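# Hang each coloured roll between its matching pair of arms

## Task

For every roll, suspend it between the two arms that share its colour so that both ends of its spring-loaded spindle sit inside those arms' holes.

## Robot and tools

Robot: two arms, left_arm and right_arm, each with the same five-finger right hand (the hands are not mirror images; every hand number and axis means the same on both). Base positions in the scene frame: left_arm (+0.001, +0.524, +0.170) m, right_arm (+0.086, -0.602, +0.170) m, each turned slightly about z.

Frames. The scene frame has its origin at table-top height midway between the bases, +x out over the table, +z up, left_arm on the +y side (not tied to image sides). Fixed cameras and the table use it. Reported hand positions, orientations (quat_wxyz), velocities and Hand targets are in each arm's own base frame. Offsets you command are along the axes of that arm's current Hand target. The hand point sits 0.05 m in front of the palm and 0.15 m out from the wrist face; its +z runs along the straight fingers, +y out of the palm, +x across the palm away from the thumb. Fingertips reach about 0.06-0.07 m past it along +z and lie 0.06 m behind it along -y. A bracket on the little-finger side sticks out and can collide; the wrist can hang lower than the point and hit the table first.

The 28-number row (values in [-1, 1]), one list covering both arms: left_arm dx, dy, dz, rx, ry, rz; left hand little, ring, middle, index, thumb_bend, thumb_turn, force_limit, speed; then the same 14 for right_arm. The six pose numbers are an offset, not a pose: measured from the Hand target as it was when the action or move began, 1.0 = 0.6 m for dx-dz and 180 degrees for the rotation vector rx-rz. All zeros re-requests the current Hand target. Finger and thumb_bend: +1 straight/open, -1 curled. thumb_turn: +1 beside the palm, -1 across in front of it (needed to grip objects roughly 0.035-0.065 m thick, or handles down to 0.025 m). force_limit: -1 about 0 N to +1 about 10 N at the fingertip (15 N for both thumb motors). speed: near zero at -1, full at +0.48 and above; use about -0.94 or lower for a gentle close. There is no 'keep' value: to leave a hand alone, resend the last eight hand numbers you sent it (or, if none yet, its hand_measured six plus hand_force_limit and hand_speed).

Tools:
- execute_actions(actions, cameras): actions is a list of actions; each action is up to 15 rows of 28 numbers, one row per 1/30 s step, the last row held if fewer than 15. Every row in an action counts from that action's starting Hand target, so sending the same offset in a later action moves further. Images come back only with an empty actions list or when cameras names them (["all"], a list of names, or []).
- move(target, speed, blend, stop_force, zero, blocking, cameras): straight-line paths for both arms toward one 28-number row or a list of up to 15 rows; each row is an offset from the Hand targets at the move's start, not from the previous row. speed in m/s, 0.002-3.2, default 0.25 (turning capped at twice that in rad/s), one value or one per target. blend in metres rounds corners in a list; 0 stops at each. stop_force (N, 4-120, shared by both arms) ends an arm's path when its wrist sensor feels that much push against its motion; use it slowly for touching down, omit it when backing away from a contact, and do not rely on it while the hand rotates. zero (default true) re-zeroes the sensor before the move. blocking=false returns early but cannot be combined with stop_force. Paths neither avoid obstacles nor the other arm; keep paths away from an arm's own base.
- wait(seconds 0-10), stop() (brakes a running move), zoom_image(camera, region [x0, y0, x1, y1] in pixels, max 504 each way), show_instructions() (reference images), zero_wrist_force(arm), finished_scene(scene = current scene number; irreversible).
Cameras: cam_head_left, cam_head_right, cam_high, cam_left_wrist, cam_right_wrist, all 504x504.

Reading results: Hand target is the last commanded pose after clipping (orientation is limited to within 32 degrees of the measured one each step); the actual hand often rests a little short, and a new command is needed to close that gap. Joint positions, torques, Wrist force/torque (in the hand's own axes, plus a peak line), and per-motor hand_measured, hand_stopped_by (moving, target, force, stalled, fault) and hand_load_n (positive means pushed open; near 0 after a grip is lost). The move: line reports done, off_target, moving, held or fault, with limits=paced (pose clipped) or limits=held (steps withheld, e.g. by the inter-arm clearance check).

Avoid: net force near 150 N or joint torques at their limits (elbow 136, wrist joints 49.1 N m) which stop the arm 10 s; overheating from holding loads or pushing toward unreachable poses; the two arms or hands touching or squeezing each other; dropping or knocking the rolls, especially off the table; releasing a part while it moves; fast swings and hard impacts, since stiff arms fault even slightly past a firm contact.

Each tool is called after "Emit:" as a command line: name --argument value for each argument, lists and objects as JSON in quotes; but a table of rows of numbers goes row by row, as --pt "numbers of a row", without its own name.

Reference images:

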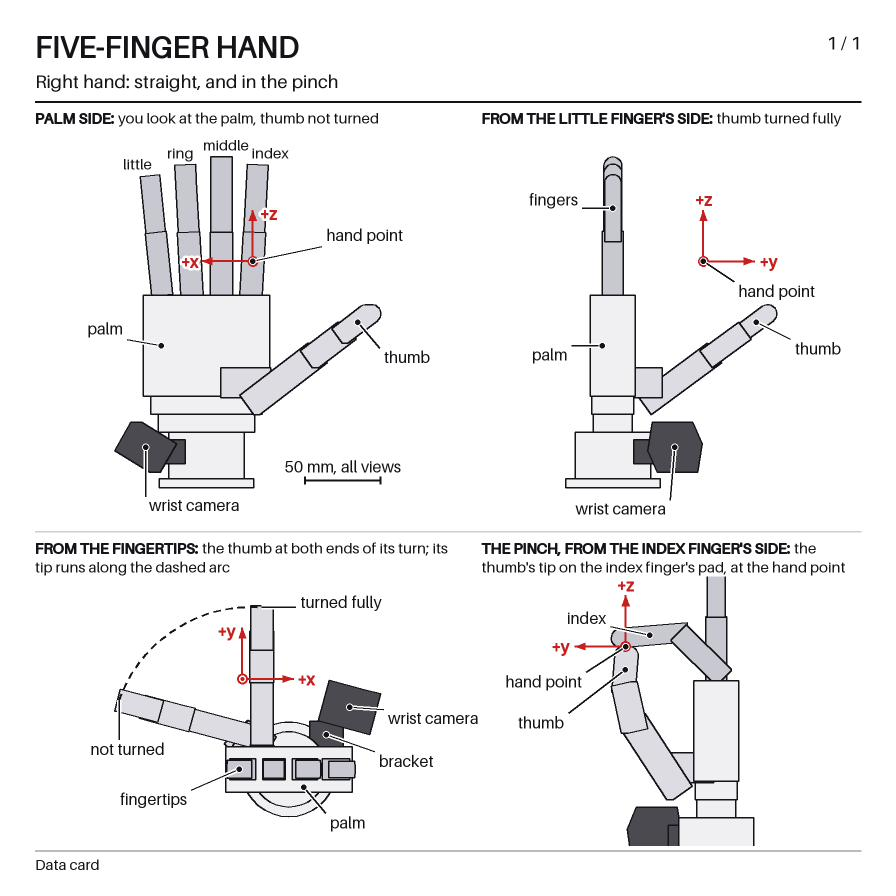

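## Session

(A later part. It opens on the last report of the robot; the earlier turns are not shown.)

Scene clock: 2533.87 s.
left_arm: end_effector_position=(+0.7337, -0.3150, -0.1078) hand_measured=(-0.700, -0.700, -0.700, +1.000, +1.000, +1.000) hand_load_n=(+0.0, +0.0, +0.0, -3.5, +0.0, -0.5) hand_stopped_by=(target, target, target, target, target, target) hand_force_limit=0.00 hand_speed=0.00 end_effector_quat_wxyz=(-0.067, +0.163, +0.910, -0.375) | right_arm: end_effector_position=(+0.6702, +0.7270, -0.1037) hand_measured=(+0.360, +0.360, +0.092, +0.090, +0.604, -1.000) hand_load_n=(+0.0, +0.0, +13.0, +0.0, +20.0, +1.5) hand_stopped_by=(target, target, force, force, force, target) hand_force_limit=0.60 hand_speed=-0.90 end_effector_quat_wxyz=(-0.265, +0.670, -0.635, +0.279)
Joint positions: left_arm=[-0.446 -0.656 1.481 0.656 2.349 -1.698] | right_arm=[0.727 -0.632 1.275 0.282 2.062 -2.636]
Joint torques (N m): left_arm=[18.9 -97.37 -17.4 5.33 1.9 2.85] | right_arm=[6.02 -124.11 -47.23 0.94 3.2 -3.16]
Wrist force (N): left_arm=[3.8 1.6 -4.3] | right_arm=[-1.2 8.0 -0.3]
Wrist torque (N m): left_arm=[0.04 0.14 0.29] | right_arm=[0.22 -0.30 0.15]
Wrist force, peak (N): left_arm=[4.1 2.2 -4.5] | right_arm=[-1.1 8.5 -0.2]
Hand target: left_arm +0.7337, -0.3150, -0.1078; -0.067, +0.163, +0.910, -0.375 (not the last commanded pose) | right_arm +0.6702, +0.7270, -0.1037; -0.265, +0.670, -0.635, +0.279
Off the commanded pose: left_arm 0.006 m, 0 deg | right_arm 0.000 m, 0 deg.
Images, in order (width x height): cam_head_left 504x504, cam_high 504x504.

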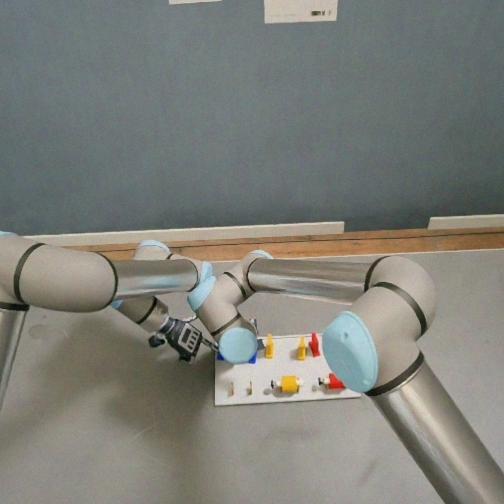

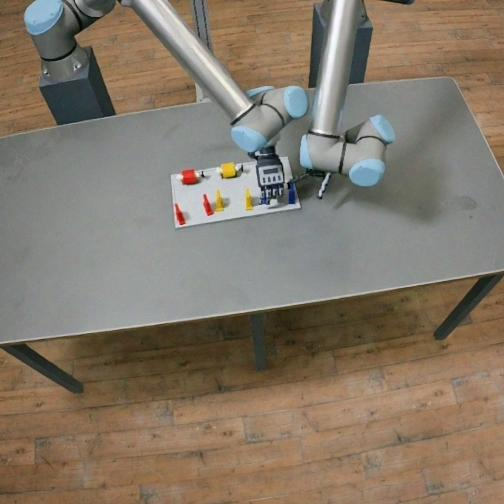

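Emit:
move --target '[0.0042,0.0176,-0.0292,0,0,0,-0.7,-0.7,-0.7,1,1,1,0,0, 0,0,0,0,0,0,0.36,0.36,-0.3,-0.3,0,-1,0.6,-0.9]' --speed 0.06

Emit:
move --target '[0,0,0,0,0,0,-0.7,-0.7,-0.7,-0.7,1,1,0,0.2, 0,0,0,0,0,0,0.36,0.36,-0.3,-0.3,0,-1,0.6,-0.9]' --speed 0.06 --cameras '["cam_left_wrist","cam_high"]'

Emit:
zoom_image --camera "cam_left_wrist" --region '[0, 0, 260, 260]'

Emit:
zoom_image --camera "cam_high" --region '[272, 168, 312, 208]'

Scene clock: 2577.37 s.
left_arm: end_effector_position=(+0.7383, -0.2953, -0.1028) hand_measured=(-0.700, -0.700, -0.700, +1.000, +1.000, +1.000) hand_load_n=(+0.0, +0.0, +0.0, -0.5, +0.0, +0.0) hand_stopped_by=(target, target, target, target, target, target) hand_force_limit=0.00 hand_speed=0.00 end_effector_quat_wxyz=(-0.067, +0.163, +0.910, -0.375) end_effector_velocity=(-0.001, -0.002, -0.001) end_effector_angular_velocity=(+0.000, +0.002, +0.002) | right_arm: end_effector_position=(+0.6702, +0.7270, -0.1037) hand_measured=(+0.360, +0.360, +0.092, +0.090, +0.604, -1.000) hand_load_n=(+0.0, +0.0, +12.5, +0.0, +20.0, +2.0) hand_stopped_by=(target, target, force, force, force, target) hand_force_limit=0.60 hand_speed=-0.90 end_effector_quat_wxyz=(-0.265, +0.670, -0.635, +0.279)
Joint positions: left_arm=[-0.419 -0.658 1.48 0.685 2.351 -1.662] | right_arm=[0.727 -0.632 1.275 0.282 2.062 -2.636]
Joint velocities: left_arm=[-0.002 0.001 0 -0.003 0 -0.006] | right_arm=[within noise]
Joint torques (N m): left_arm=[-19.87 -100.95 -30.29 0.5 1.85 -2.01] | right_arm=[11.74 -123.38 -46.61 1 3.06 -3.15]
Wrist force (N): left_arm=[0.6 -0.4 0.3] | right_arm=[-0.9 7.9 0.3]
Wrist torque (N m): left_arm=[-0.07 -0.06 0.10] | right_arm=[0.15 -0.32 0.15]
Wrist force, peak (N): left_arm=[4.4 2.1 -4.3] | right_arm=[-1.1 8.6 -0.1]
Hand target: left_arm +0.7382, -0.2955, -0.1029; -0.067, +0.163, +0.910, -0.375 | right_arm +0.6702, +0.7270, -0.1037; -0.265, +0.670, -0.635, +0.279
Off the commanded pose: left_arm 0.000 m, 0 deg | right_arm 0.000 m, 0 deg.
move: done

Scene clock: 2578.17 s.
left_arm: end_effector_position=(+0.7382, -0.2955, -0.1028) hand_measured=(-0.700, -0.700, -0.700, -0.700, +1.000, +1.000) hand_load_n=(+0.0, +0.0, +0.0, +0.0, +0.0, +0.0) hand_stopped_by=(target, target, target, target, target, target) hand_force_limit=0.00 hand_speed=0.20 end_effector_quat_wxyz=(-0.067, +0.163, +0.910, -0.375) | right_arm: end_effector_position=(+0.6702, +0.7270, -0.1037) hand_measured=(+0.360, +0.360, +0.092, +0.090, +0.604, -1.000) hand_load_n=(+0.0, +0.0, +12.5, +0.5, +20.0, +2.0) hand_stopped_by=(target, target, force, force, force, target) hand_force_limit=0.60 hand_speed=-0.90 end_effector_quat_wxyz=(-0.265, +0.670, -0.635, +0.279)
Joint positions: left_arm=[-0.42 -0.658 1.48 0.685 2.351 -1.662] | right_arm=[0.727 -0.632 1.275 0.282 2.062 -2.636]
Joint torques (N m): left_arm=[-17.31 -90.6 -25.06 1.05 -0.2 -2.35] | right_arm=[11.99 -123.61 -47.03 0.9 3.23 -3.03]
Wrist force (N): left_arm=[0.7 -0.1 -0.1] | right_arm=[-0.8 8.1 0.6]
Wrist torque (N m): left_arm=[0.01 -0.05 0.15] | right_arm=[0.18 -0.35 0.17]
Wrist force, peak (N): left_arm=[0.3 -0.9 -0.2] | right_arm=[-1.3 8.6 0.3]
Hand target: left_arm +0.7382, -0.2955, -0.1029; -0.067, +0.163, +0.910, -0.375 | right_arm +0.6702, +0.7270, -0.1037; -0.265, +0.670, -0.635, +0.279
Off the commanded pose: left_arm 0.000 m, 0 deg | right_arm 0.000 m, 0 deg.
move: done
camera_calibration:
cam_left_wrist: T_world_to_cam=[[-0.0045482, 0.720025, -0.693933, 0.142118], [0.936765, 0.2459, 0.249006, -0.600453], [0.349929, -0.64892, -0.675613, -0.402604], [0, 0, 0, 1]] pos_world=[0.704013, -0.215934, -0.0238677]
Images, in order (width x height): cam_high 504x504, cam_left_wrist 504x504.

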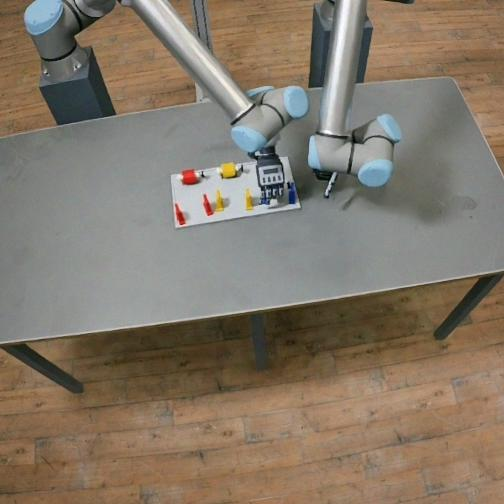

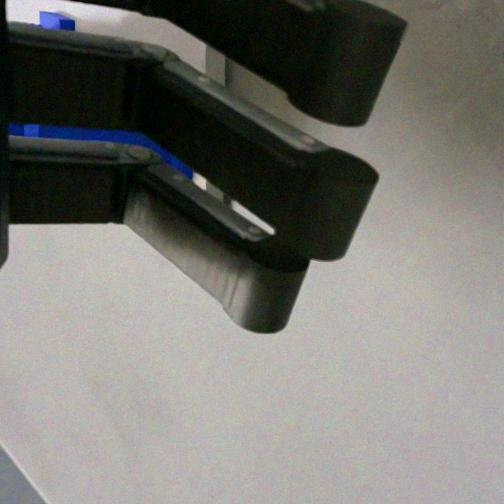

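Scaled by 1.938 from the camera's 504x504 image, which has a finer 720x720 frame.

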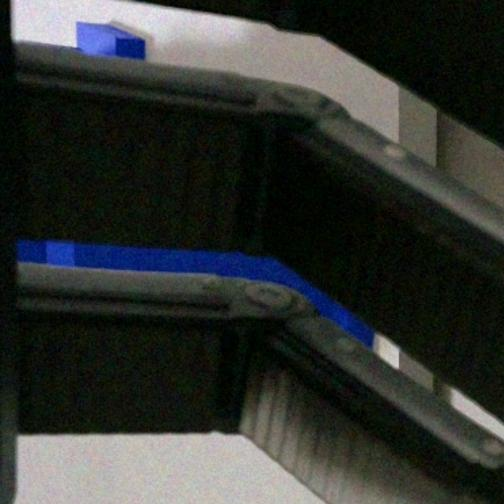

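Scaled by 12.600 from the camera's 504x504 image, which has a finer 720x720 frame.

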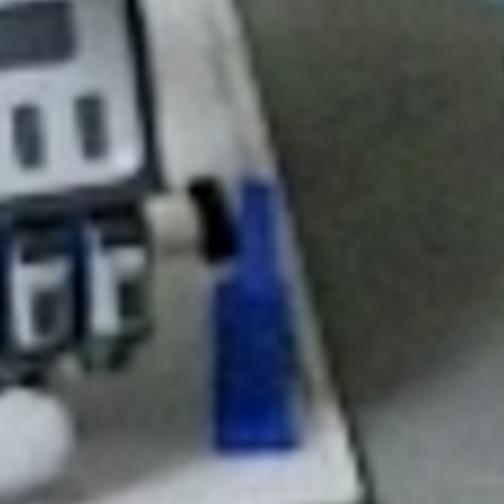

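Emit:
move --pt "0 0 0 0 0 0 -0.7 -0.7 -0.7 1 1 1 0 0.2 0 0 0 0 0 0 0.36 0.36 -0.3 -0.3 0 -1 0.6 -0.9" --pt "-0.0030 -0.0201 0.0221 0 0 0 -0.7 -0.7 -0.7 1 1 1 0 0.2 0 0 0 0 0 0 0.36 0.36 -0.3 -0.3 0 -1 0.6 -0.9" --speed 0.04

Emit:
move --target '[0,0.0117,0.0118,0,0,0,-0.7,-0.7,-0.7,1,1,1,0,0.2, 0,0,0,0,0,0,0.36,0.36,-0.3,-0.3,0,-1,0.6,-0.9]' --speed 0.008 --stop_force 4

Scene clock: 2610.80 s.
left_arm: end_effector_position=(+0.7336, -0.3131, -0.1038) hand_measured=(-0.700, -0.700, -0.700, +1.000, +1.000, +1.000) hand_load_n=(+0.0, +0.0, +0.0, +0.0, +0.0, +0.0) hand_stopped_by=(target, target, target, target, target, target) hand_force_limit=0.00 hand_speed=0.20 end_effector_quat_wxyz=(-0.067, +0.163, +0.910, -0.375) end_effector_velocity=(+0.000, +0.002, +0.000) end_effector_angular_velocity=(+0.000, -0.001, -0.002) | right_arm: end_effector_position=(+0.6702, +0.7270, -0.1037) hand_measured=(+0.360, +0.360, +0.092, +0.090, +0.604, -1.000) hand_load_n=(+0.0, +0.0, +12.5, +0.0, +19.5, +2.0) hand_stopped_by=(target, target, force, force, force, target) hand_force_limit=0.60 hand_speed=-0.90 end_effector_quat_wxyz=(-0.265, +0.670, -0.635, +0.279)
Joint positions: left_arm=[-0.443 -0.661 1.483 0.662 2.349 -1.695] | right_arm=[0.727 -0.632 1.275 0.282 2.062 -2.636]
Joint velocities: left_arm=[0.003 0.001 0 0.003 -0.001 0.006] | right_arm=[within noise]
Joint torques (N m): left_arm=[23.91 -101.12 -17.91 6.26 -1.19 3.03] | right_arm=[11.28 -126.14 -47.1 0.9 2.85 -3.13]
Wrist force (N): left_arm=[0.7 -0.2 -0.3] | right_arm=[-1.1 8.7 0.3]
Wrist torque (N m): left_arm=[-0.01 -0.07 0.15] | right_arm=[0.28 -0.30 0.17]
Wrist force, peak (N): left_arm=[1.0 -0.7 -0.7] | right_arm=[-0.9 8.9 0.3]
Hand target: left_arm +0.7337, -0.3129, -0.1038; -0.067, +0.163, +0.910, -0.375 | right_arm +0.6702, +0.7270, -0.1037; -0.265, +0.670, -0.635, +0.279
Off the commanded pose: left_arm 0.000 m, 0 deg | right_arm 0.000 m, 0 deg.
move: done

Scene clock: 2612.87 s.
left_arm: end_effector_position=(+0.7337, -0.3129, -0.1117) hand_measured=(-0.700, -0.700, -0.700, +1.000, +1.000, +1.000) hand_load_n=(+0.0, +0.0, +0.0, +0.0, +0.0, -0.5) hand_stopped_by=(target, target, target, target, target, target) hand_force_limit=0.00 hand_speed=0.20 end_effector_quat_wxyz=(-0.067, +0.163, +0.910, -0.375) | right_arm: end_effector_position=(+0.6702, +0.7270, -0.1037) hand_measured=(+0.360, +0.360, +0.092, +0.090, +0.604, -1.000) hand_load_n=(-0.5, +0.0, +14.0, +0.0, +19.0, +2.0) hand_stopped_by=(target, target, force, force, force, target) hand_force_limit=0.60 hand_speed=-0.90 end_effector_quat_wxyz=(-0.265, +0.670, -0.635, +0.279)
Joint positions: left_arm=[-0.443 -0.652 1.482 0.654 2.349 -1.695] | right_arm=[0.727 -0.632 1.275 0.282 2.062 -2.636]
Joint torques (N m): left_arm=[21.48 -107.01 -17.81 6.21 0.79 2.1] | right_arm=[12.2 -124.36 -46.21 0.73 2.77 -2.97]
Wrist force (N): left_arm=[1.4 -1.9 -1.9] | right_arm=[-1.3 7.3 1.8]
Wrist torque (N m): left_arm=[0.21 -0.02 0.17] | right_arm=[0.30 -0.32 0.14]
Wrist force, peak (N): left_arm=[1.5 -3.2 -3.4] | right_arm=[-1.1 8.9 2.0]
Hand target: left_arm +0.7337, -0.3129, -0.1117; -0.067, +0.163, +0.910, -0.375 (not the last commanded pose) | right_arm +0.6702, +0.7270, -0.1037; -0.265, +0.670, -0.635, +0.279
Off the commanded pose: left_arm 0.002 m, 0 deg | right_arm 0.000 m, 0 deg.
move: contact (left_arm)

Emit:
move --target '[0,-0.00094,-0.00095,0,0,0,-0.7,-0.7,-0.7,1,1,1,0,0.2, -0.0001,0.00152,-0.00154,0.00031,-0.00592,-0.00587,0.36,0.36,-0.3,-0.3,0,-1,0.6,-0.9]' --speed 0.02

Emit:
move --target '[-0.0063,-0.0109,0.01085,0,0,0,-0.7,-0.7,-0.7,1,1,1,0,0.2, 0,0,0,0,0,0,0.36,0.36,-0.3,-0.3,0,-1,0.6,-0.9]' --speed 0.008 --stop_force 7 --cameras '["cam_right_wrist","cam_high"]'

Emit:
zoom_image --camera "cam_high" --region '[272, 168, 312, 208]'

Scene clock: 2629.27 s.
left_arm: end_effector_position=(+0.7337, -0.3129, -0.1109) hand_measured=(-0.700, -0.700, -0.700, +1.000, +1.000, +1.000) hand_load_n=(+0.0, +0.0, +0.0, +0.0, -0.5, +0.0) hand_stopped_by=(target, target, target, target, target, target) hand_force_limit=0.00 hand_speed=0.20 end_effector_quat_wxyz=(-0.067, +0.163, +0.910, -0.375) | right_arm: end_effector_position=(+0.6689, +0.7270, -0.1037) hand_measured=(+0.360, +0.360, +0.092, +0.090, +0.604, -1.000) hand_load_n=(+0.0, +0.0, +16.0, +2.5, +16.5, +3.5) hand_stopped_by=(target, target, force, force, force, target) hand_force_limit=0.60 hand_speed=-0.90 end_effector_quat_wxyz=(-0.269, +0.678, -0.626, +0.276)
Joint positions: left_arm=[-0.443 -0.653 1.482 0.655 2.349 -1.695] | right_arm=[0.724 -0.639 1.287 0.264 2.045 -2.662]
Joint torques (N m): left_arm=[20.03 -106.68 -14.6 6.22 0.61 2.77] | right_arm=[-13.54 -109.12 -37.55 4.34 2.41 3.72]
Wrist force (N): left_arm=[0.7 -0.1 -0.1] | right_arm=[-0.1 1.1 3.1]
Wrist torque (N m): left_arm=[0.00 -0.09 0.11] | right_arm=[0.30 -0.32 0.41]
Wrist force, peak (N): left_arm=[1.3 -2.2 -2.6] | right_arm=[-1.3 7.5 1.6]
Hand target: left_arm +0.7337, -0.3129, -0.1109; -0.067, +0.163, +0.910, -0.375 | right_arm +0.6689, +0.7270, -0.1037; -0.269, +0.678, -0.626, +0.276
Off the commanded pose: left_arm 0.000 m, 0 deg | right_arm 0.000 m, 0 deg.
move: done

Scene clock: 2630.67 s.
left_arm: end_effector_position=(+0.7338, -0.3150, -0.1108) hand_measured=(-0.700, -0.700, -0.700, +1.000, +1.000, +1.000) hand_load_n=(+0.0, +0.0, +0.0, -5.0, +0.0, +0.0) hand_stopped_by=(target, target, target, target, target, target) hand_force_limit=0.00 hand_speed=0.20 end_effector_quat_wxyz=(-0.067, +0.163, +0.910, -0.375) | right_arm: end_effector_position=(+0.6689, +0.7270, -0.1037) hand_measured=(+0.360, +0.360, +0.092, +0.090, +0.604, -1.000) hand_load_n=(+0.0, +0.0, +15.5, +3.0, +17.0, +3.5) hand_stopped_by=(target, target, force, force, force, target) hand_force_limit=0.60 hand_speed=-0.90 end_effector_quat_wxyz=(-0.269, +0.678, -0.626, +0.276)
Joint positions: left_arm=[-0.446 -0.653 1.481 0.653 2.349 -1.698] | right_arm=[0.724 -0.639 1.287 0.264 2.045 -2.662]
Joint torques (N m): left_arm=[21.02 -96.33 -17.18 5.41 2.29 2.67] | right_arm=[5.69 -100.45 -45.99 2.46 4.1 4.08]
Wrist force (N): left_arm=[4.6 2.8 -5.2] | right_arm=[1.0 2.5 2.4]
Wrist torque (N m): left_arm=[0.05 0.11 0.34] | right_arm=[0.36 -0.25 0.34]
Wrist force, peak (N): left_arm=[4.7 3.5 -5.9] | right_arm=[1.0 2.7 3.5]
Hand target: left_arm +0.7338, -0.3150, -0.1108; -0.067, +0.163, +0.910, -0.375 (not the last commanded pose) | right_arm +0.6689, +0.7270, -0.1037; -0.269, +0.678, -0.626, +0.276
Off the commanded pose: left_arm 0.008 m, 0 deg | right_arm 0.000 m, 0 deg.
move: contact (left_arm)
camera_calibration:
cam_right_wrist: T_world_to_cam=[[-0.663159, -0.301059, -0.685262, 0.5935], [-0.617565, 0.737363, 0.273697, -0.109187], [0.422888, 0.604698, -0.674912, -0.681513], [0, 0, 0, 1]] pos_world=[0.614358, 0.671299, -0.0233744]
Images, in order (width x height): cam_high 504x504, cam_right_wrist 504x504.

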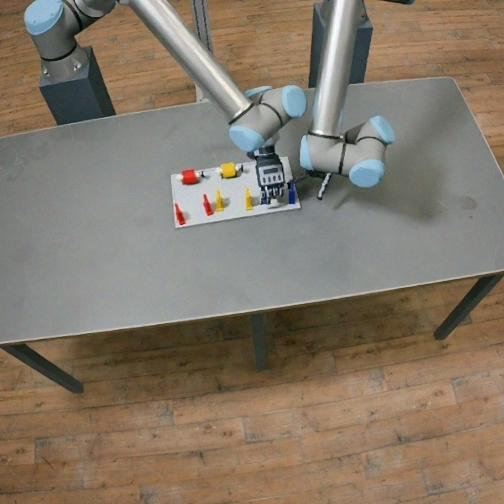

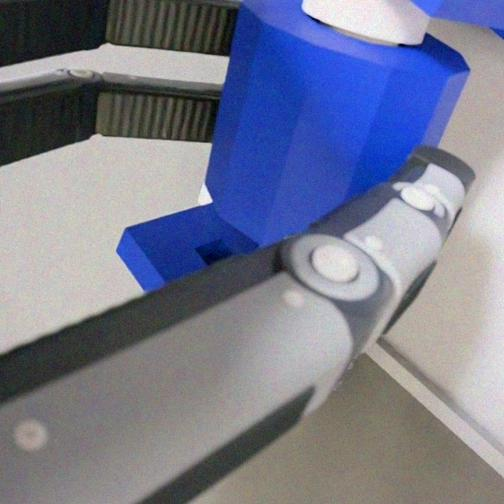

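Scaled by 12.600 from the camera's 504x504 image, which has a finer 720x720 frame.

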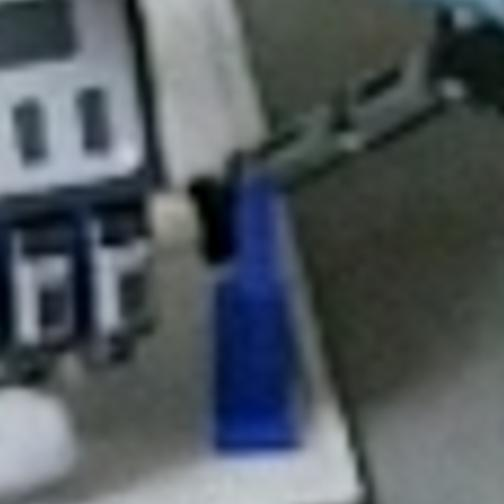

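Emit:
move --target '[-0.00505,-0.00875,0.00868,0,0,0,-0.7,-0.7,-0.7,1,1,1,0,0.2, 0,0,0,0,0,0,0.36,0.36,-0.3,-0.3,0,-1,0.6,-0.9]' --speed 0.008 --stop_force 10 --zero false

Scene clock: 2639.50 s.
left_arm: end_effector_position=(+0.7339, -0.3176, -0.1108) hand_measured=(-0.700, -0.700, -0.700, +1.000, +1.000, +1.000) hand_load_n=(+0.0, +0.0, +0.0, -5.5, +0.0, -0.5) hand_stopped_by=(target, target, target, target, target, target) hand_force_limit=0.00 hand_speed=0.20 end_effector_quat_wxyz=(-0.067, +0.163, +0.910, -0.375) | right_arm: end_effector_position=(+0.6689, +0.7270, -0.1037) hand_measured=(+0.360, +0.360, +0.092, +0.090, +0.604, -1.000) hand_load_n=(+0.0, +0.0, +15.5, +3.0, +17.0, +3.0) hand_stopped_by=(target, target, force, force, force, target) hand_force_limit=0.60 hand_speed=-0.90 end_effector_quat_wxyz=(-0.269, +0.678, -0.626, +0.276)
Joint positions: left_arm=[-0.449 -0.653 1.479 0.652 2.349 -1.703] | right_arm=[0.724 -0.639 1.287 0.264 2.045 -2.662]
Joint torques (N m): left_arm=[18.16 -97.61 -18.89 4.91 2.58 2.95] | right_arm=[18.48 -103.67 -45.11 2.01 4.04 4.2]
Wrist force (N): left_arm=[7.1 3.1 -5.3] | right_arm=[1.7 2.3 3.0]
Wrist torque (N m): left_arm=[-0.04 0.24 0.47] | right_arm=[0.32 -0.35 0.36]
Wrist force, peak (N): left_arm=[7.4 4.8 -8.5] | right_arm=[1.8 2.4 3.6]
Hand target: left_arm +0.7339, -0.3176, -0.1107; -0.067, +0.163, +0.910, -0.375 (not the last commanded pose) | right_arm +0.6689, +0.7270, -0.1037; -0.269, +0.678, -0.626, +0.276
Off the commanded pose: left_arm 0.005 m, 0 deg | right_arm 0.000 m, 0 deg.
move: contact (left_arm)

Emit:
move --target '[0.0020,-0.0002,0.0002,0,0,0,-0.7,-0.7,-0.7,1,1,1,0,0.2, 0,0,0,0,0,0,0.36,0.36,-0.3,-0.3,0,-1,0.6,-0.9]' --speed 0.02

Emit:
move --target '[-0.0011,-0.0059,0.0058,0,0,0,-0.7,-0.7,-0.7,1,1,1,0,0.2, 0,0,0,0,0,0,0.36,0.36,-0.3,-0.3,0,-1,0.6,-0.9]' --speed 0.008 --stop_force 9 --zero false --cameras '["cam_high"]'

Emit:
zoom_image --camera "cam_high" --region '[272, 168, 312, 208]'

Scene clock: 2648.63 s.
left_arm: end_effector_position=(+0.7327, -0.3172, -0.1107) hand_measured=(-0.700, -0.700, -0.700, +1.000, +1.000, +1.000) hand_load_n=(+0.0, +0.0, +0.0, -6.5, -0.5, -0.5) hand_stopped_by=(target, target, target, target, target, target) hand_force_limit=0.00 hand_speed=0.20 end_effector_quat_wxyz=(-0.067, +0.163, +0.910, -0.375) | right_arm: end_effector_position=(+0.6689, +0.7270, -0.1037) hand_measured=(+0.360, +0.360, +0.092, +0.090, +0.604, -1.000) hand_load_n=(+0.0, +0.0, +15.5, +2.5, +17.0, +3.5) hand_stopped_by=(target, target, force, force, force, target) hand_force_limit=0.60 hand_speed=-0.90 end_effector_quat_wxyz=(-0.269, +0.678, -0.626, +0.276)
Joint positions: left_arm=[-0.449 -0.654 1.482 0.649 2.349 -1.703] | right_arm=[0.724 -0.639 1.287 0.264 2.045 -2.662]
Joint torques (N m): left_arm=[-23.05 -103.78 -21.38 0.72 0.6 -2.62] | right_arm=[19.95 -110.85 -44.21 1.95 3.96 4.09]
Wrist force (N): left_arm=[4.3 4.0 -6.6] | right_arm=[1.0 2.7 3.0]
Wrist torque (N m): left_arm=[0.12 0.07 0.38] | right_arm=[0.24 -0.20 0.30]
Wrist force, peak (N): left_arm=[7.7 3.5 -5.7] | right_arm=[2.0 3.0 3.4]
Hand target: left_arm +0.7327, -0.3173, -0.1107; -0.067, +0.163, +0.910, -0.375 | right_arm +0.6689, +0.7270, -0.1037; -0.269, +0.678, -0.626, +0.276
Off the commanded pose: left_arm 0.000 m, 0 deg | right_arm 0.000 m, 0 deg.
move: done

Scene clock: 2650.00 s.
left_arm: end_effector_position=(+0.7323, -0.3190, -0.1107) hand_measured=(-0.700, -0.700, -0.700, +1.000, +1.000, +1.000) hand_load_n=(+0.0, +0.0, +0.0, -7.0, +0.0, -0.5) hand_stopped_by=(target, target, target, target, target, target) hand_force_limit=0.00 hand_speed=0.20 end_effector_quat_wxyz=(-0.067, +0.163, +0.910, -0.375) | right_arm: end_effector_position=(+0.6689, +0.7270, -0.1037) hand_measured=(+0.360, +0.360, +0.092, +0.090, +0.604, -1.000) hand_load_n=(+0.0, +0.0, +15.5, +2.5, +17.5, +3.5) hand_stopped_by=(target, target, force, force, force, target) hand_force_limit=0.60 hand_speed=-0.90 end_effector_quat_wxyz=(-0.269, +0.678, -0.626, +0.276)
Joint positions: left_arm=[-0.451 -0.654 1.482 0.648 2.348 -1.706] | right_arm=[0.724 -0.639 1.287 0.264 2.045 -2.662]
Joint torques (N m): left_arm=[17.02 -85.99 -19.36 4.84 3.02 2.64] | right_arm=[19.4 -113.45 -42.75 2.02 4.08 4.17]
Wrist force (N): left_arm=[4.6 4.3 -7.2] | right_arm=[2.0 3.1 2.6]
Wrist torque (N m): left_arm=[0.08 0.09 0.33] | right_arm=[0.30 -0.33 0.37]
Wrist force, peak (N): left_arm=[5.1 5.8 -10.0] | right_arm=[2.4 4.6 3.8]
Hand target: left_arm +0.7323, -0.3190, -0.1107; -0.067, +0.163, +0.910, -0.375 (not the last commanded pose) | right_arm +0.6689, +0.7270, -0.1037; -0.269, +0.678, -0.626, +0.276
Off the commanded pose: left_arm 0.003 m, 0 deg | right_arm 0.000 m, 0 deg.
move: contact (left_arm)
Images, in order (width x height): cam_high 504x504.

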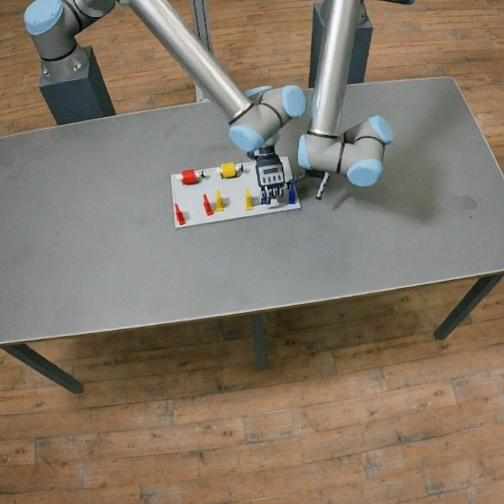

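Scaled by 12.600 from the camera's 504x504 image, which has a finer 720x720 frame.

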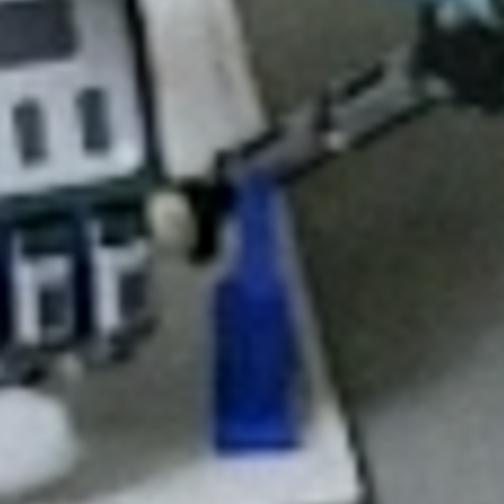

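Emit:
move --target '[0,0,0,0,0,0,-0.7,-0.7,-0.7,1,1,1,0,0.2, 0.0004,-0.0046,0.0046,-0.00094,0.01776,0.01758,0.36,0.36,-0.3,-0.3,0,-1,0.6,-0.9]' --speed 0.03 --cameras '["cam_high","cam_right_wrist"]'

Emit:
zoom_image --camera "cam_high" --region '[272, 168, 312, 208]'

Scene clock: 2676.63 s.
left_arm: end_effector_position=(+0.7323, -0.3190, -0.1107) hand_measured=(-0.700, -0.700, -0.700, +1.000, +1.000, +1.000) hand_load_n=(+0.0, +0.0, +0.0, -8.5, +0.0, -0.5) hand_stopped_by=(target, target, target, target, target, target) hand_force_limit=0.00 hand_speed=0.20 end_effector_quat_wxyz=(-0.067, +0.163, +0.910, -0.375) | right_arm: end_effector_position=(+0.6728, +0.7271, -0.1036) hand_measured=(+0.360, +0.360, +0.092, +0.090, +0.606, -1.000) hand_load_n=(+0.0, +0.0, +10.0, +0.0, +28.0, -9.0) hand_stopped_by=(target, target, force, force, force, target) hand_force_limit=0.60 hand_speed=-0.90 end_effector_quat_wxyz=(-0.258, +0.653, -0.652, +0.286)
Joint positions: left_arm=[-0.451 -0.654 1.482 0.648 2.348 -1.706] | right_arm=[0.733 -0.617 1.249 0.319 2.097 -2.582]
Joint torques (N m): left_arm=[12.48 -84.52 -21.11 5.16 3.11 2.47] | right_arm=[4.11 -123.28 -36.52 -3.12 0.48 -2.74]
Wrist force (N): left_arm=[1.4 5.7 -4.9] | right_arm=[4.4 11.6 -6.0]
Wrist torque (N m): left_arm=[-0.07 -0.04 0.14] | right_arm=[0.22 -0.39 0.02]
Wrist force, peak (N): left_arm=[2.4 4.7 -9.0] | right_arm=[4.4 11.6 -6.0]
Hand target: left_arm +0.7323, -0.3190, -0.1107; -0.067, +0.163, +0.910, -0.375 | right_arm +0.6728, +0.7271, -0.1037; -0.258, +0.653, -0.652, +0.286
Off the commanded pose: left_arm 0.000 m, 0 deg | right_arm 0.000 m, 0 deg.
move: done
camera_calibration:
cam_right_wrist: T_world_to_cam=[[-0.684759, -0.24792, -0.685303, 0.572005], [-0.557616, 0.783693, 0.27366, -0.180862], [0.469222, 0.569527, -0.674885, -0.688808], [0, 0, 0, 1]] pos_world=[0.614037, 0.675846, -0.0233742]
Images, in order (width x height): cam_high 504x504, cam_right_wrist 504x504.

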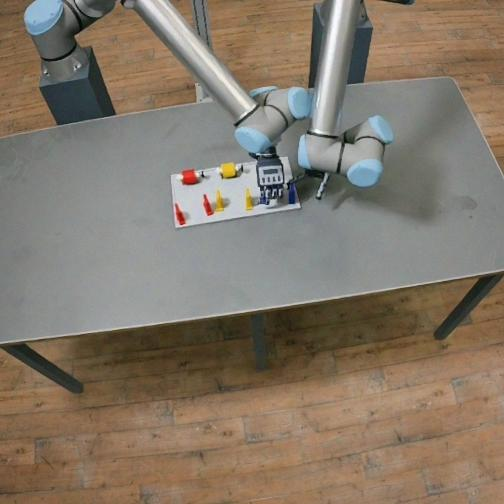

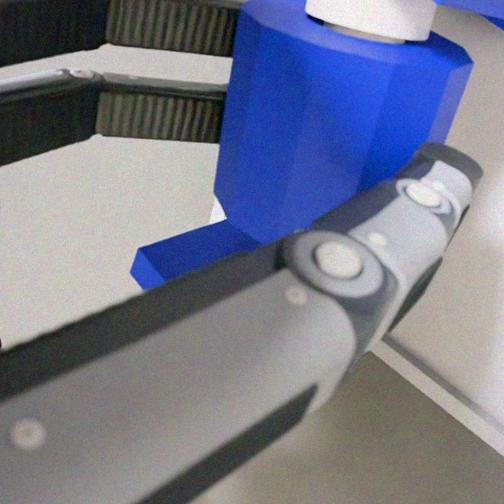

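Scaled by 12.600 from the camera's 504x504 image, which has a finer 720x720 frame.

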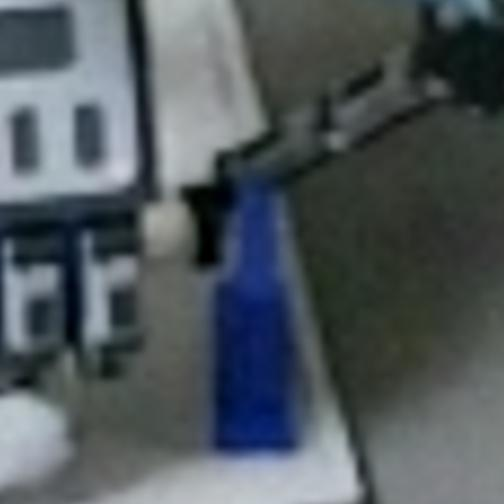

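Emit:
move --target '[-0.0007,-0.0035,0.0035,0,0,0,-0.7,-0.7,-0.7,1,1,1,0,0.2, 0,0,0,0,0,0,0.36,0.36,-0.3,-0.3,0,-1,0.6,-0.9]' --speed 0.006 --stop_force 12 --zero false --cameras '["cam_high"]'

Emit:
zoom_image --camera "cam_high" --region '[272, 168, 312, 208]'

Scene clock: 2693.93 s.
left_arm: end_effector_position=(+0.7322, -0.3194, -0.1108) hand_measured=(-0.700, -0.700, -0.700, +0.998, +1.000, +1.000) hand_load_n=(+0.0, +0.0, +0.0, -12.0, +0.0, +0.0) hand_stopped_by=(target, target, target, target, target, target) hand_force_limit=0.00 hand_speed=0.20 end_effector_quat_wxyz=(-0.067, +0.163, +0.910, -0.375) | right_arm: end_effector_position=(+0.6728, +0.7271, -0.1036) hand_measured=(+0.360, +0.360, +0.092, +0.090, +0.606, -1.000) hand_load_n=(+0.0, +0.0, +11.0, +0.0, +26.5, -5.5) hand_stopped_by=(target, target, force, force, force, target) hand_force_limit=0.60 hand_speed=-0.90 end_effector_quat_wxyz=(-0.258, +0.653, -0.652, +0.286)
Joint positions: left_arm=[-0.452 -0.654 1.482 0.647 2.348 -1.707] | right_arm=[0.733 -0.617 1.249 0.318 2.097 -2.582]
Joint torques (N m): left_arm=[14.5 -86.46 -21.15 5.49 2.69 2.69] | right_arm=[-25.26 -122 -33.84 -2.07 -0.02 -2.83]
Wrist force (N): left_arm=[3.7 7.0 -8.3] | right_arm=[3.0 9.5 -5.4]
Wrist torque (N m): left_arm=[-0.05 0.12 0.24] | right_arm=[0.18 -0.32 0.12]
Wrist force, peak (N): left_arm=[4.6 8.0 -11.3] | right_arm=[3.9 12.1 -5.8]
Hand target: left_arm +0.7322, -0.3194, -0.1108; -0.067, +0.163, +0.910, -0.375 (not the last commanded pose) | right_arm +0.6728, +0.7271, -0.1037; -0.258, +0.653, -0.652, +0.286
Off the commanded pose: left_arm 0.003 m, 0 deg | right_arm 0.000 m, 0 deg.
move: contact (left_arm)
Images, in order (width x height): cam_high 504x504.

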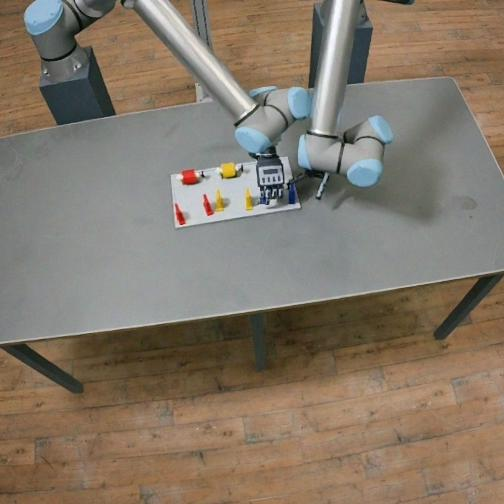

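Scaled by 12.600 from the camera's 504x504 image, which has a finer 720x720 frame.

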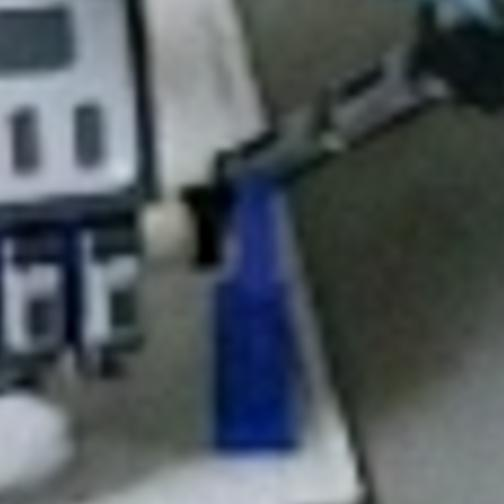

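Emit:
move --target '[0,0,0,0,0,0,-0.7,-0.7,-0.7,1,1,1,0,0.2, 0.0001,-0.002,0.002,-0.00041,0.00788,0.0078,0.36,0.36,-0.3,-0.3,0,-1,0.6,-0.9]' --speed 0.02 --cameras '["cam_high"]'

Emit:
zoom_image --camera "cam_high" --region '[272, 168, 312, 208]'

Scene clock: 2708.53 s.
left_arm: end_effector_position=(+0.7322, -0.3194, -0.1108) hand_measured=(-0.700, -0.700, -0.700, +0.998, +1.000, +1.000) hand_load_n=(+0.0, +0.0, +0.0, -12.0, +0.0, +0.0) hand_stopped_by=(target, target, target, target, target, target) hand_force_limit=0.00 hand_speed=0.20 end_effector_quat_wxyz=(-0.067, +0.163, +0.910, -0.375) | right_arm: end_effector_position=(+0.6738, +0.7270, -0.1037) hand_measured=(+0.360, +0.360, +0.092, +0.090, +0.606, -1.000) hand_load_n=(+0.0, +0.0, +9.0, +0.0, +31.5, -10.0) hand_stopped_by=(target, target, force, force, force, target) hand_force_limit=0.60 hand_speed=-0.90 end_effector_quat_wxyz=(-0.255, +0.646, -0.659, +0.289)
Joint positions: left_arm=[-0.452 -0.654 1.482 0.647 2.348 -1.707] | right_arm=[0.735 -0.611 1.238 0.334 2.11 -2.56]
Joint torques (N m): left_arm=[14.87 -84.71 -21.22 5.37 3.05 2.8] | right_arm=[9.73 -110.43 -49.6 -1.86 4.5 2.95]
Wrist force (N): left_arm=[3.7 7.4 -6.3] | right_arm=[5.6 11.2 -9.9]
Wrist torque (N m): left_arm=[-0.17 0.11 0.24] | right_arm=[0.10 -0.32 -0.09]
Wrist force, peak (N): left_arm=[4.0 7.4 -8.4] | right_arm=[5.4 12.5 -9.7]
Hand target: left_arm +0.7322, -0.3194, -0.1108; -0.067, +0.163, +0.910, -0.375 | right_arm +0.6738, +0.7270, -0.1037; -0.255, +0.646, -0.659, +0.289 (not the last commanded pose)
Off the commanded pose: left_arm 0.000 m, 0 deg | right_arm 0.001 m, 1 deg.
move: held (right_arm; a check stopped the path); limits=held
pose unreachable (right arm): on one or more control steps of this call, first in action 0 (counted from 0), this arm could not follow its commanded pose, so it was not sent that pose on those steps. It may still have moved: this result reports where it is.
cause: moving toward the commanded pose would bring a part of the arm too close to another arm (a part of this arm just beyond joint 4 (wrist 1) and a part of the left arm just beyond its joint 3 (elbow), at the place that arm is still heading or pushing toward).
Images, in order (width x height): cam_high 504x504.

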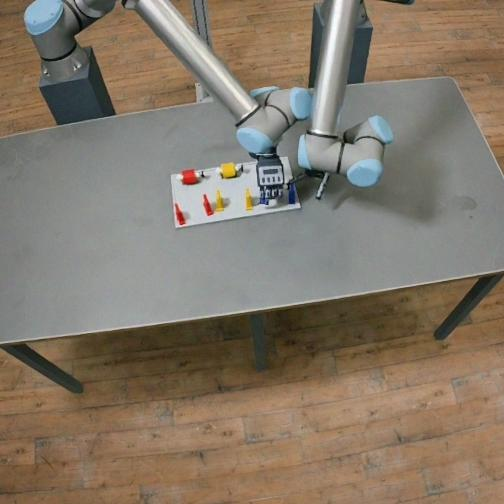

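Scaled by 12.600 from the camera's 504x504 image, which has a finer 720x720 frame.

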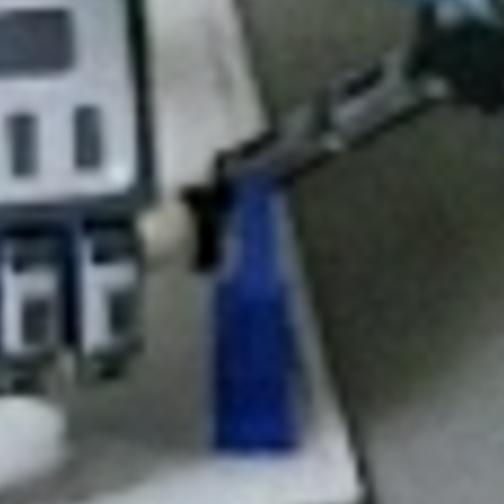

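Emit:
move --target '[0,-0.00117,-0.00118,0,0,0,-0.7,-0.7,-0.7,1,1,1,0,0.2, 0,0,0,0,0,0,0.36,0.36,-0.3,-0.3,0,-1,0.6,-0.9]' --speed 0.005 --cameras '["cam_high"]'

Emit:
zoom_image --camera "cam_high" --region '[272, 168, 312, 208]'

Scene clock: 2722.53 s.
left_arm: end_effector_position=(+0.7322, -0.3194, -0.1098) hand_measured=(-0.700, -0.700, -0.700, +0.998, +1.000, +1.000) hand_load_n=(+0.0, +0.0, +0.0, -12.0, +0.0, -0.5) hand_stopped_by=(target, target, target, target, target, target) hand_force_limit=0.00 hand_speed=0.20 end_effector_quat_wxyz=(-0.067, +0.163, +0.910, -0.375) | right_arm: end_effector_position=(+0.6738, +0.7270, -0.1037) hand_measured=(+0.360, +0.360, +0.092, +0.090, +0.606, -1.000) hand_load_n=(+0.0, +0.0, +9.0, +0.5, +31.5, -10.0) hand_stopped_by=(target, target, force, force, force, target) hand_force_limit=0.60 hand_speed=-0.90 end_effector_quat_wxyz=(-0.255, +0.646, -0.659, +0.289)
Joint positions: left_arm=[-0.452 -0.656 1.482 0.648 2.348 -1.707] | right_arm=[0.735 -0.611 1.238 0.334 2.11 -2.56]
Joint torques (N m): left_arm=[15.95 -108.83 -18.33 5.37 3.14 2.7] | right_arm=[-8.34 -121.27 -34.53 -3.49 2.06 -2.23]
Wrist force (N): left_arm=[4.1 7.2 -4.1] | right_arm=[5.4 10.8 -10.4]
Wrist torque (N m): left_arm=[-0.31 0.10 0.27] | right_arm=[0.09 -0.28 -0.11]
Wrist force, peak (N): left_arm=[3.7 8.1 -6.4] | right_arm=[5.3 11.8 -9.9]
Hand target: left_arm +0.7322, -0.3194, -0.1098; -0.067, +0.163, +0.910, -0.375 | right_arm +0.6738, +0.7270, -0.1037; -0.255, +0.646, -0.659, +0.289
Off the commanded pose: left_arm 0.000 m, 0 deg | right_arm 0.000 m, 0 deg.
move: done
Images, in order (width x height): cam_high 504x504.

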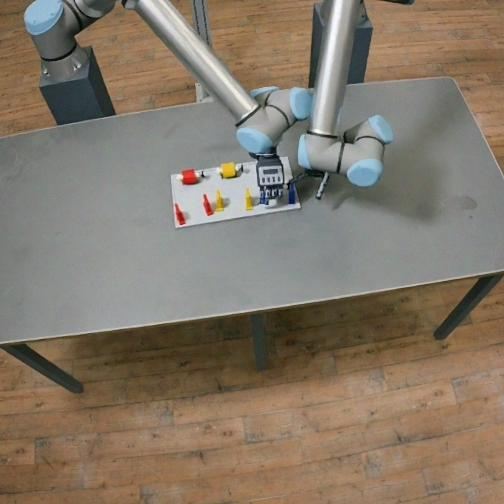

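Scaled by 12.600 from the camera's 504x504 image, which has a finer 720x720 frame.

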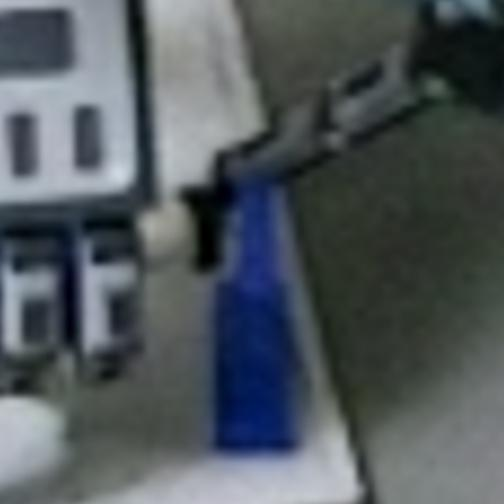

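Emit:
wait --seconds 0 --cameras '["cam_head_right","cam_high","cam_left_wrist"]'

Emit:
zoom_image --camera "cam_head_right" --region '[200, 320, 280, 380]'

Emit:
zoom_image --camera "cam_high" --region '[282, 176, 302, 196]'

Scene clock: 2756.73 s.
left_arm: end_effector_position=(+0.7322, -0.3194, -0.1098) hand_measured=(-0.700, -0.700, -0.700, +0.998, +1.000, +1.000) hand_load_n=(+0.0, +0.5, +0.0, -11.5, +0.0, +0.0) hand_stopped_by=(target, target, target, target, target, target) hand_force_limit=0.00 hand_speed=0.20 end_effector_quat_wxyz=(-0.067, +0.163, +0.910, -0.375) | right_arm: end_effector_position=(+0.6738, +0.7270, -0.1037) hand_measured=(+0.360, +0.360, +0.092, +0.090, +0.606, -1.000) hand_load_n=(+0.0, +0.0, +9.0, +0.0, +31.5, -10.0) hand_stopped_by=(target, target, force, force, force, target) hand_force_limit=0.60 hand_speed=-0.90 end_effector_quat_wxyz=(-0.255, +0.646, -0.659, +0.289)
Joint positions: left_arm=[-0.452 -0.656 1.482 0.648 2.348 -1.707] | right_arm=[0.735 -0.611 1.238 0.334 2.11 -2.56]
Joint torques (N m): left_arm=[16.06 -107.03 -19.14 1.39 2.94 2.85] | right_arm=[-23.58 -123.01 -35.43 -3.33 2.13 -2.53]
Wrist force (N): left_arm=[4.4 7.5 -4.6] | right_arm=[5.2 11.0 -10.4]
Wrist torque (N m): left_arm=[-0.25 0.07 0.29] | right_arm=[0.12 -0.25 -0.12]
Wrist force, peak (N): left_arm=[4.6 7.5 -4.7] | right_arm=[5.7 11.0 -10.7]
Hand target: left_arm +0.7322, -0.3194, -0.1098; -0.067, +0.163, +0.910, -0.375 | right_arm +0.6738, +0.7270, -0.1037; -0.255, +0.646, -0.659, +0.289
Off the commanded pose: left_arm 0.000 m, 0 deg | right_arm 0.000 m, 0 deg.
camera_calibration:
cam_left_wrist: T_world_to_cam=[[-0.00488663, 0.720096, -0.693857, 0.154767], [0.936756, 0.246117, 0.248827, -0.58709], [0.349949, -0.648759, -0.675757, -0.420619], [0, 0, 0, 1]] pos_world=[0.697911, -0.239835, -0.0307665]
Images, in order (width x height): cam_head_right 504x504, cam_high 504x504, cam_left_wrist 504x504.

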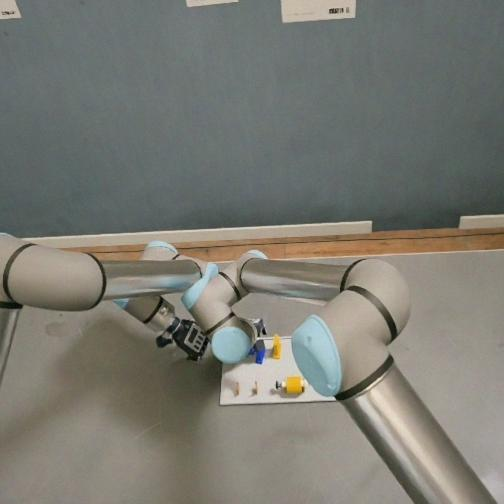

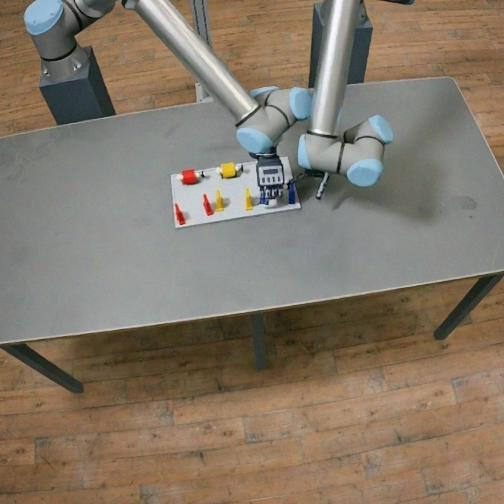

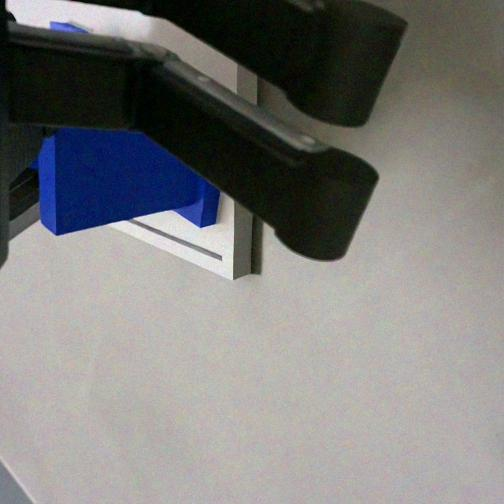

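Scaled by 6.300 from the camera's 504x504 image, which has a finer 720x720 frame.

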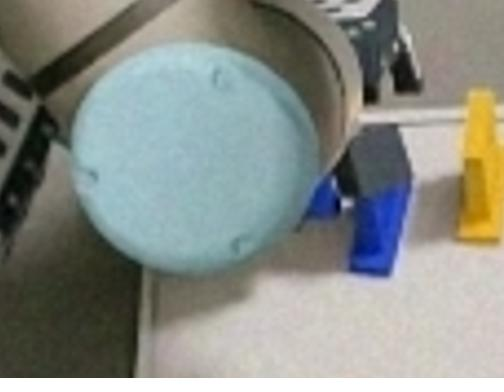

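Scaled by 25.200 from the camera's 504x504 image, which has a finer 720x720 frame.

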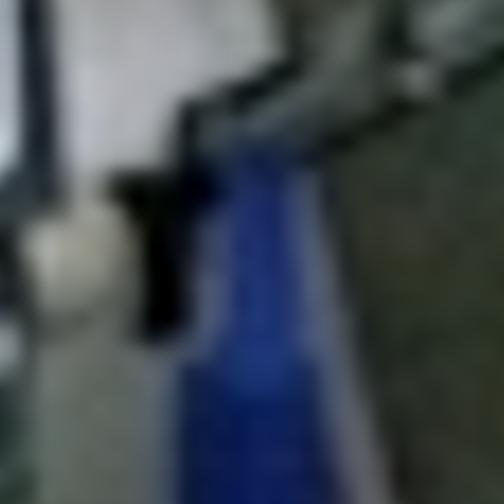

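Emit:
zoom_image --camera "cam_left_wrist" --region '[0, 100, 120, 240]'

Scaled by 3.600 from the camera's 504x504 image, which has a finer 720x720 frame.

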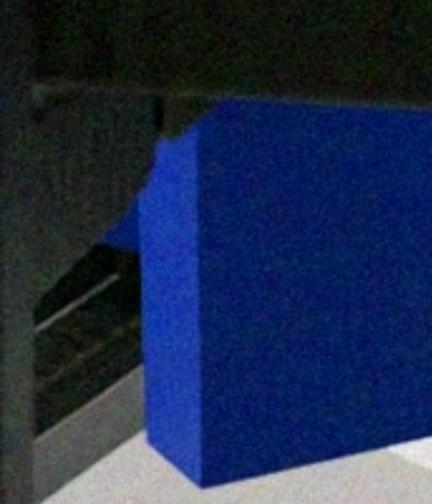

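Emit:
move --target '[0,0,0,0,0,0,-0.7,-0.7,-0.7,1,1,1,0,0.2, 0.0042,0,0,0,0,0,0.36,0.36,-0.3,-0.3,0,-1,0.6,-0.9]' --speed 0.006 --stop_force 6 --cameras '["cam_high","cam_right_wrist"]'

Emit:
zoom_image --camera "cam_high" --region '[282, 176, 302, 196]'

Emit:
zoom_image --camera "cam_right_wrist" --region '[100, 150, 280, 300]'

Scene clock: 2811.83 s.
left_arm: end_effector_position=(+0.7322, -0.3194, -0.1098) hand_measured=(-0.700, -0.700, -0.700, +0.998, +1.000, +1.000) hand_load_n=(+0.5, +0.0, +0.0, -11.5, +0.0, +0.0) hand_stopped_by=(target, target, target, target, target, target) hand_force_limit=0.00 hand_speed=0.20 end_effector_quat_wxyz=(-0.067, +0.163, +0.910, -0.375) | right_arm: end_effector_position=(+0.6738, +0.7260, -0.1036) hand_measured=(+0.360, +0.360, +0.092, +0.090, +0.606, -1.000) hand_load_n=(+0.0, +0.0, +10.5, +0.0, +31.0, -2.0) hand_stopped_by=(target, target, force, force, force, target) hand_force_limit=0.60 hand_speed=-0.90 end_effector_quat_wxyz=(-0.255, +0.646, -0.659, +0.289)
Joint positions: left_arm=[-0.452 -0.656 1.482 0.648 2.348 -1.707] | right_arm=[0.734 -0.612 1.241 0.332 2.11 -2.561]
Joint torques (N m): left_arm=[15.48 -96.58 -20.99 1.5 3.09 3.03] | right_arm=[11.08 -102.16 -50.36 1.19 5.53 4.58]
Wrist force (N): left_arm=[3.4 7.5 -4.4] | right_arm=[1.6 10.6 -9.6]
Wrist torque (N m): left_arm=[-0.22 0.12 0.23] | right_arm=[0.12 -0.19 0.22]
Wrist force, peak (N): left_arm=[4.1 7.7 -4.9] | right_arm=[5.9 10.7 -11.0]
Hand target: left_arm +0.7322, -0.3194, -0.1098; -0.067, +0.163, +0.910, -0.375 | right_arm +0.6738, +0.7260, -0.1036; -0.255, +0.646, -0.659, +0.289 (not the last commanded pose)
Off the commanded pose: left_arm 0.000 m, 0 deg | right_arm 0.002 m, 0 deg.
move: contact (right_arm)
camera_calibration:
cam_right_wrist: T_world_to_cam=[[-0.689813, -0.233538, -0.685287, 0.565464], [-0.541101, 0.795176, 0.273687, -0.198917], [0.481008, 0.559602, -0.67489, -0.689328], [0, 0, 0, 1]] pos_world=[0.614002, 0.675981, -0.0232743]
Images, in order (width x height): cam_high 504x504, cam_right_wrist 504x504.

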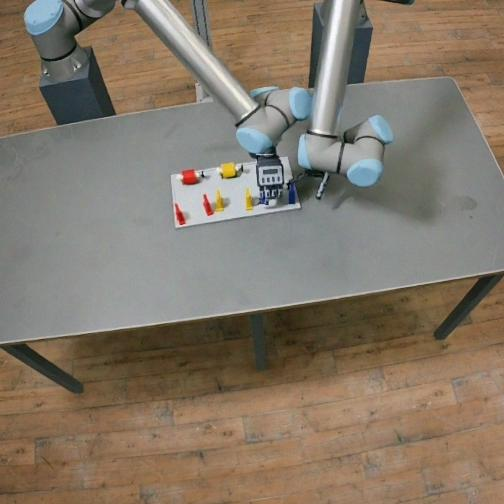

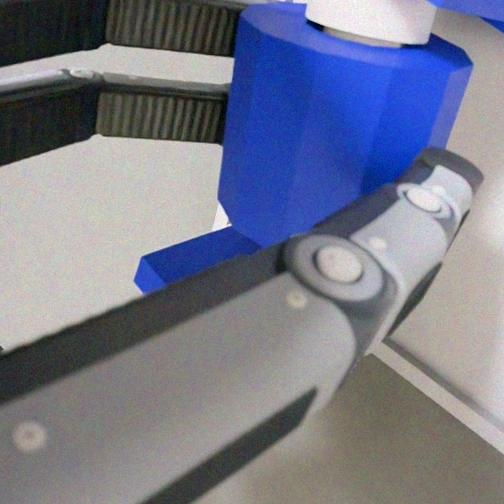

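Scaled by 25.200 from the camera's 504x504 image, which has a finer 720x720 frame.

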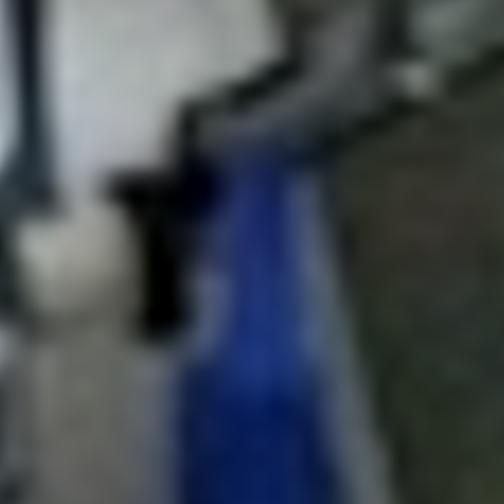

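Scaled by 2.800 from the camera's 504x504 image, which has a finer 720x720 frame.

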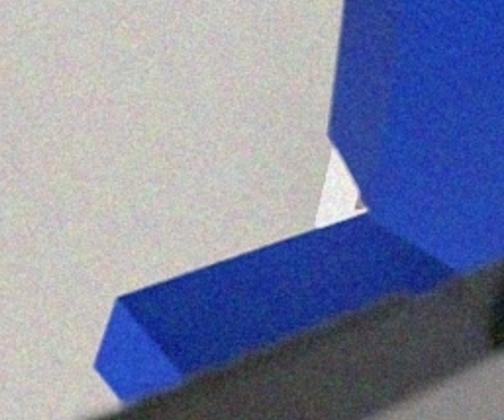

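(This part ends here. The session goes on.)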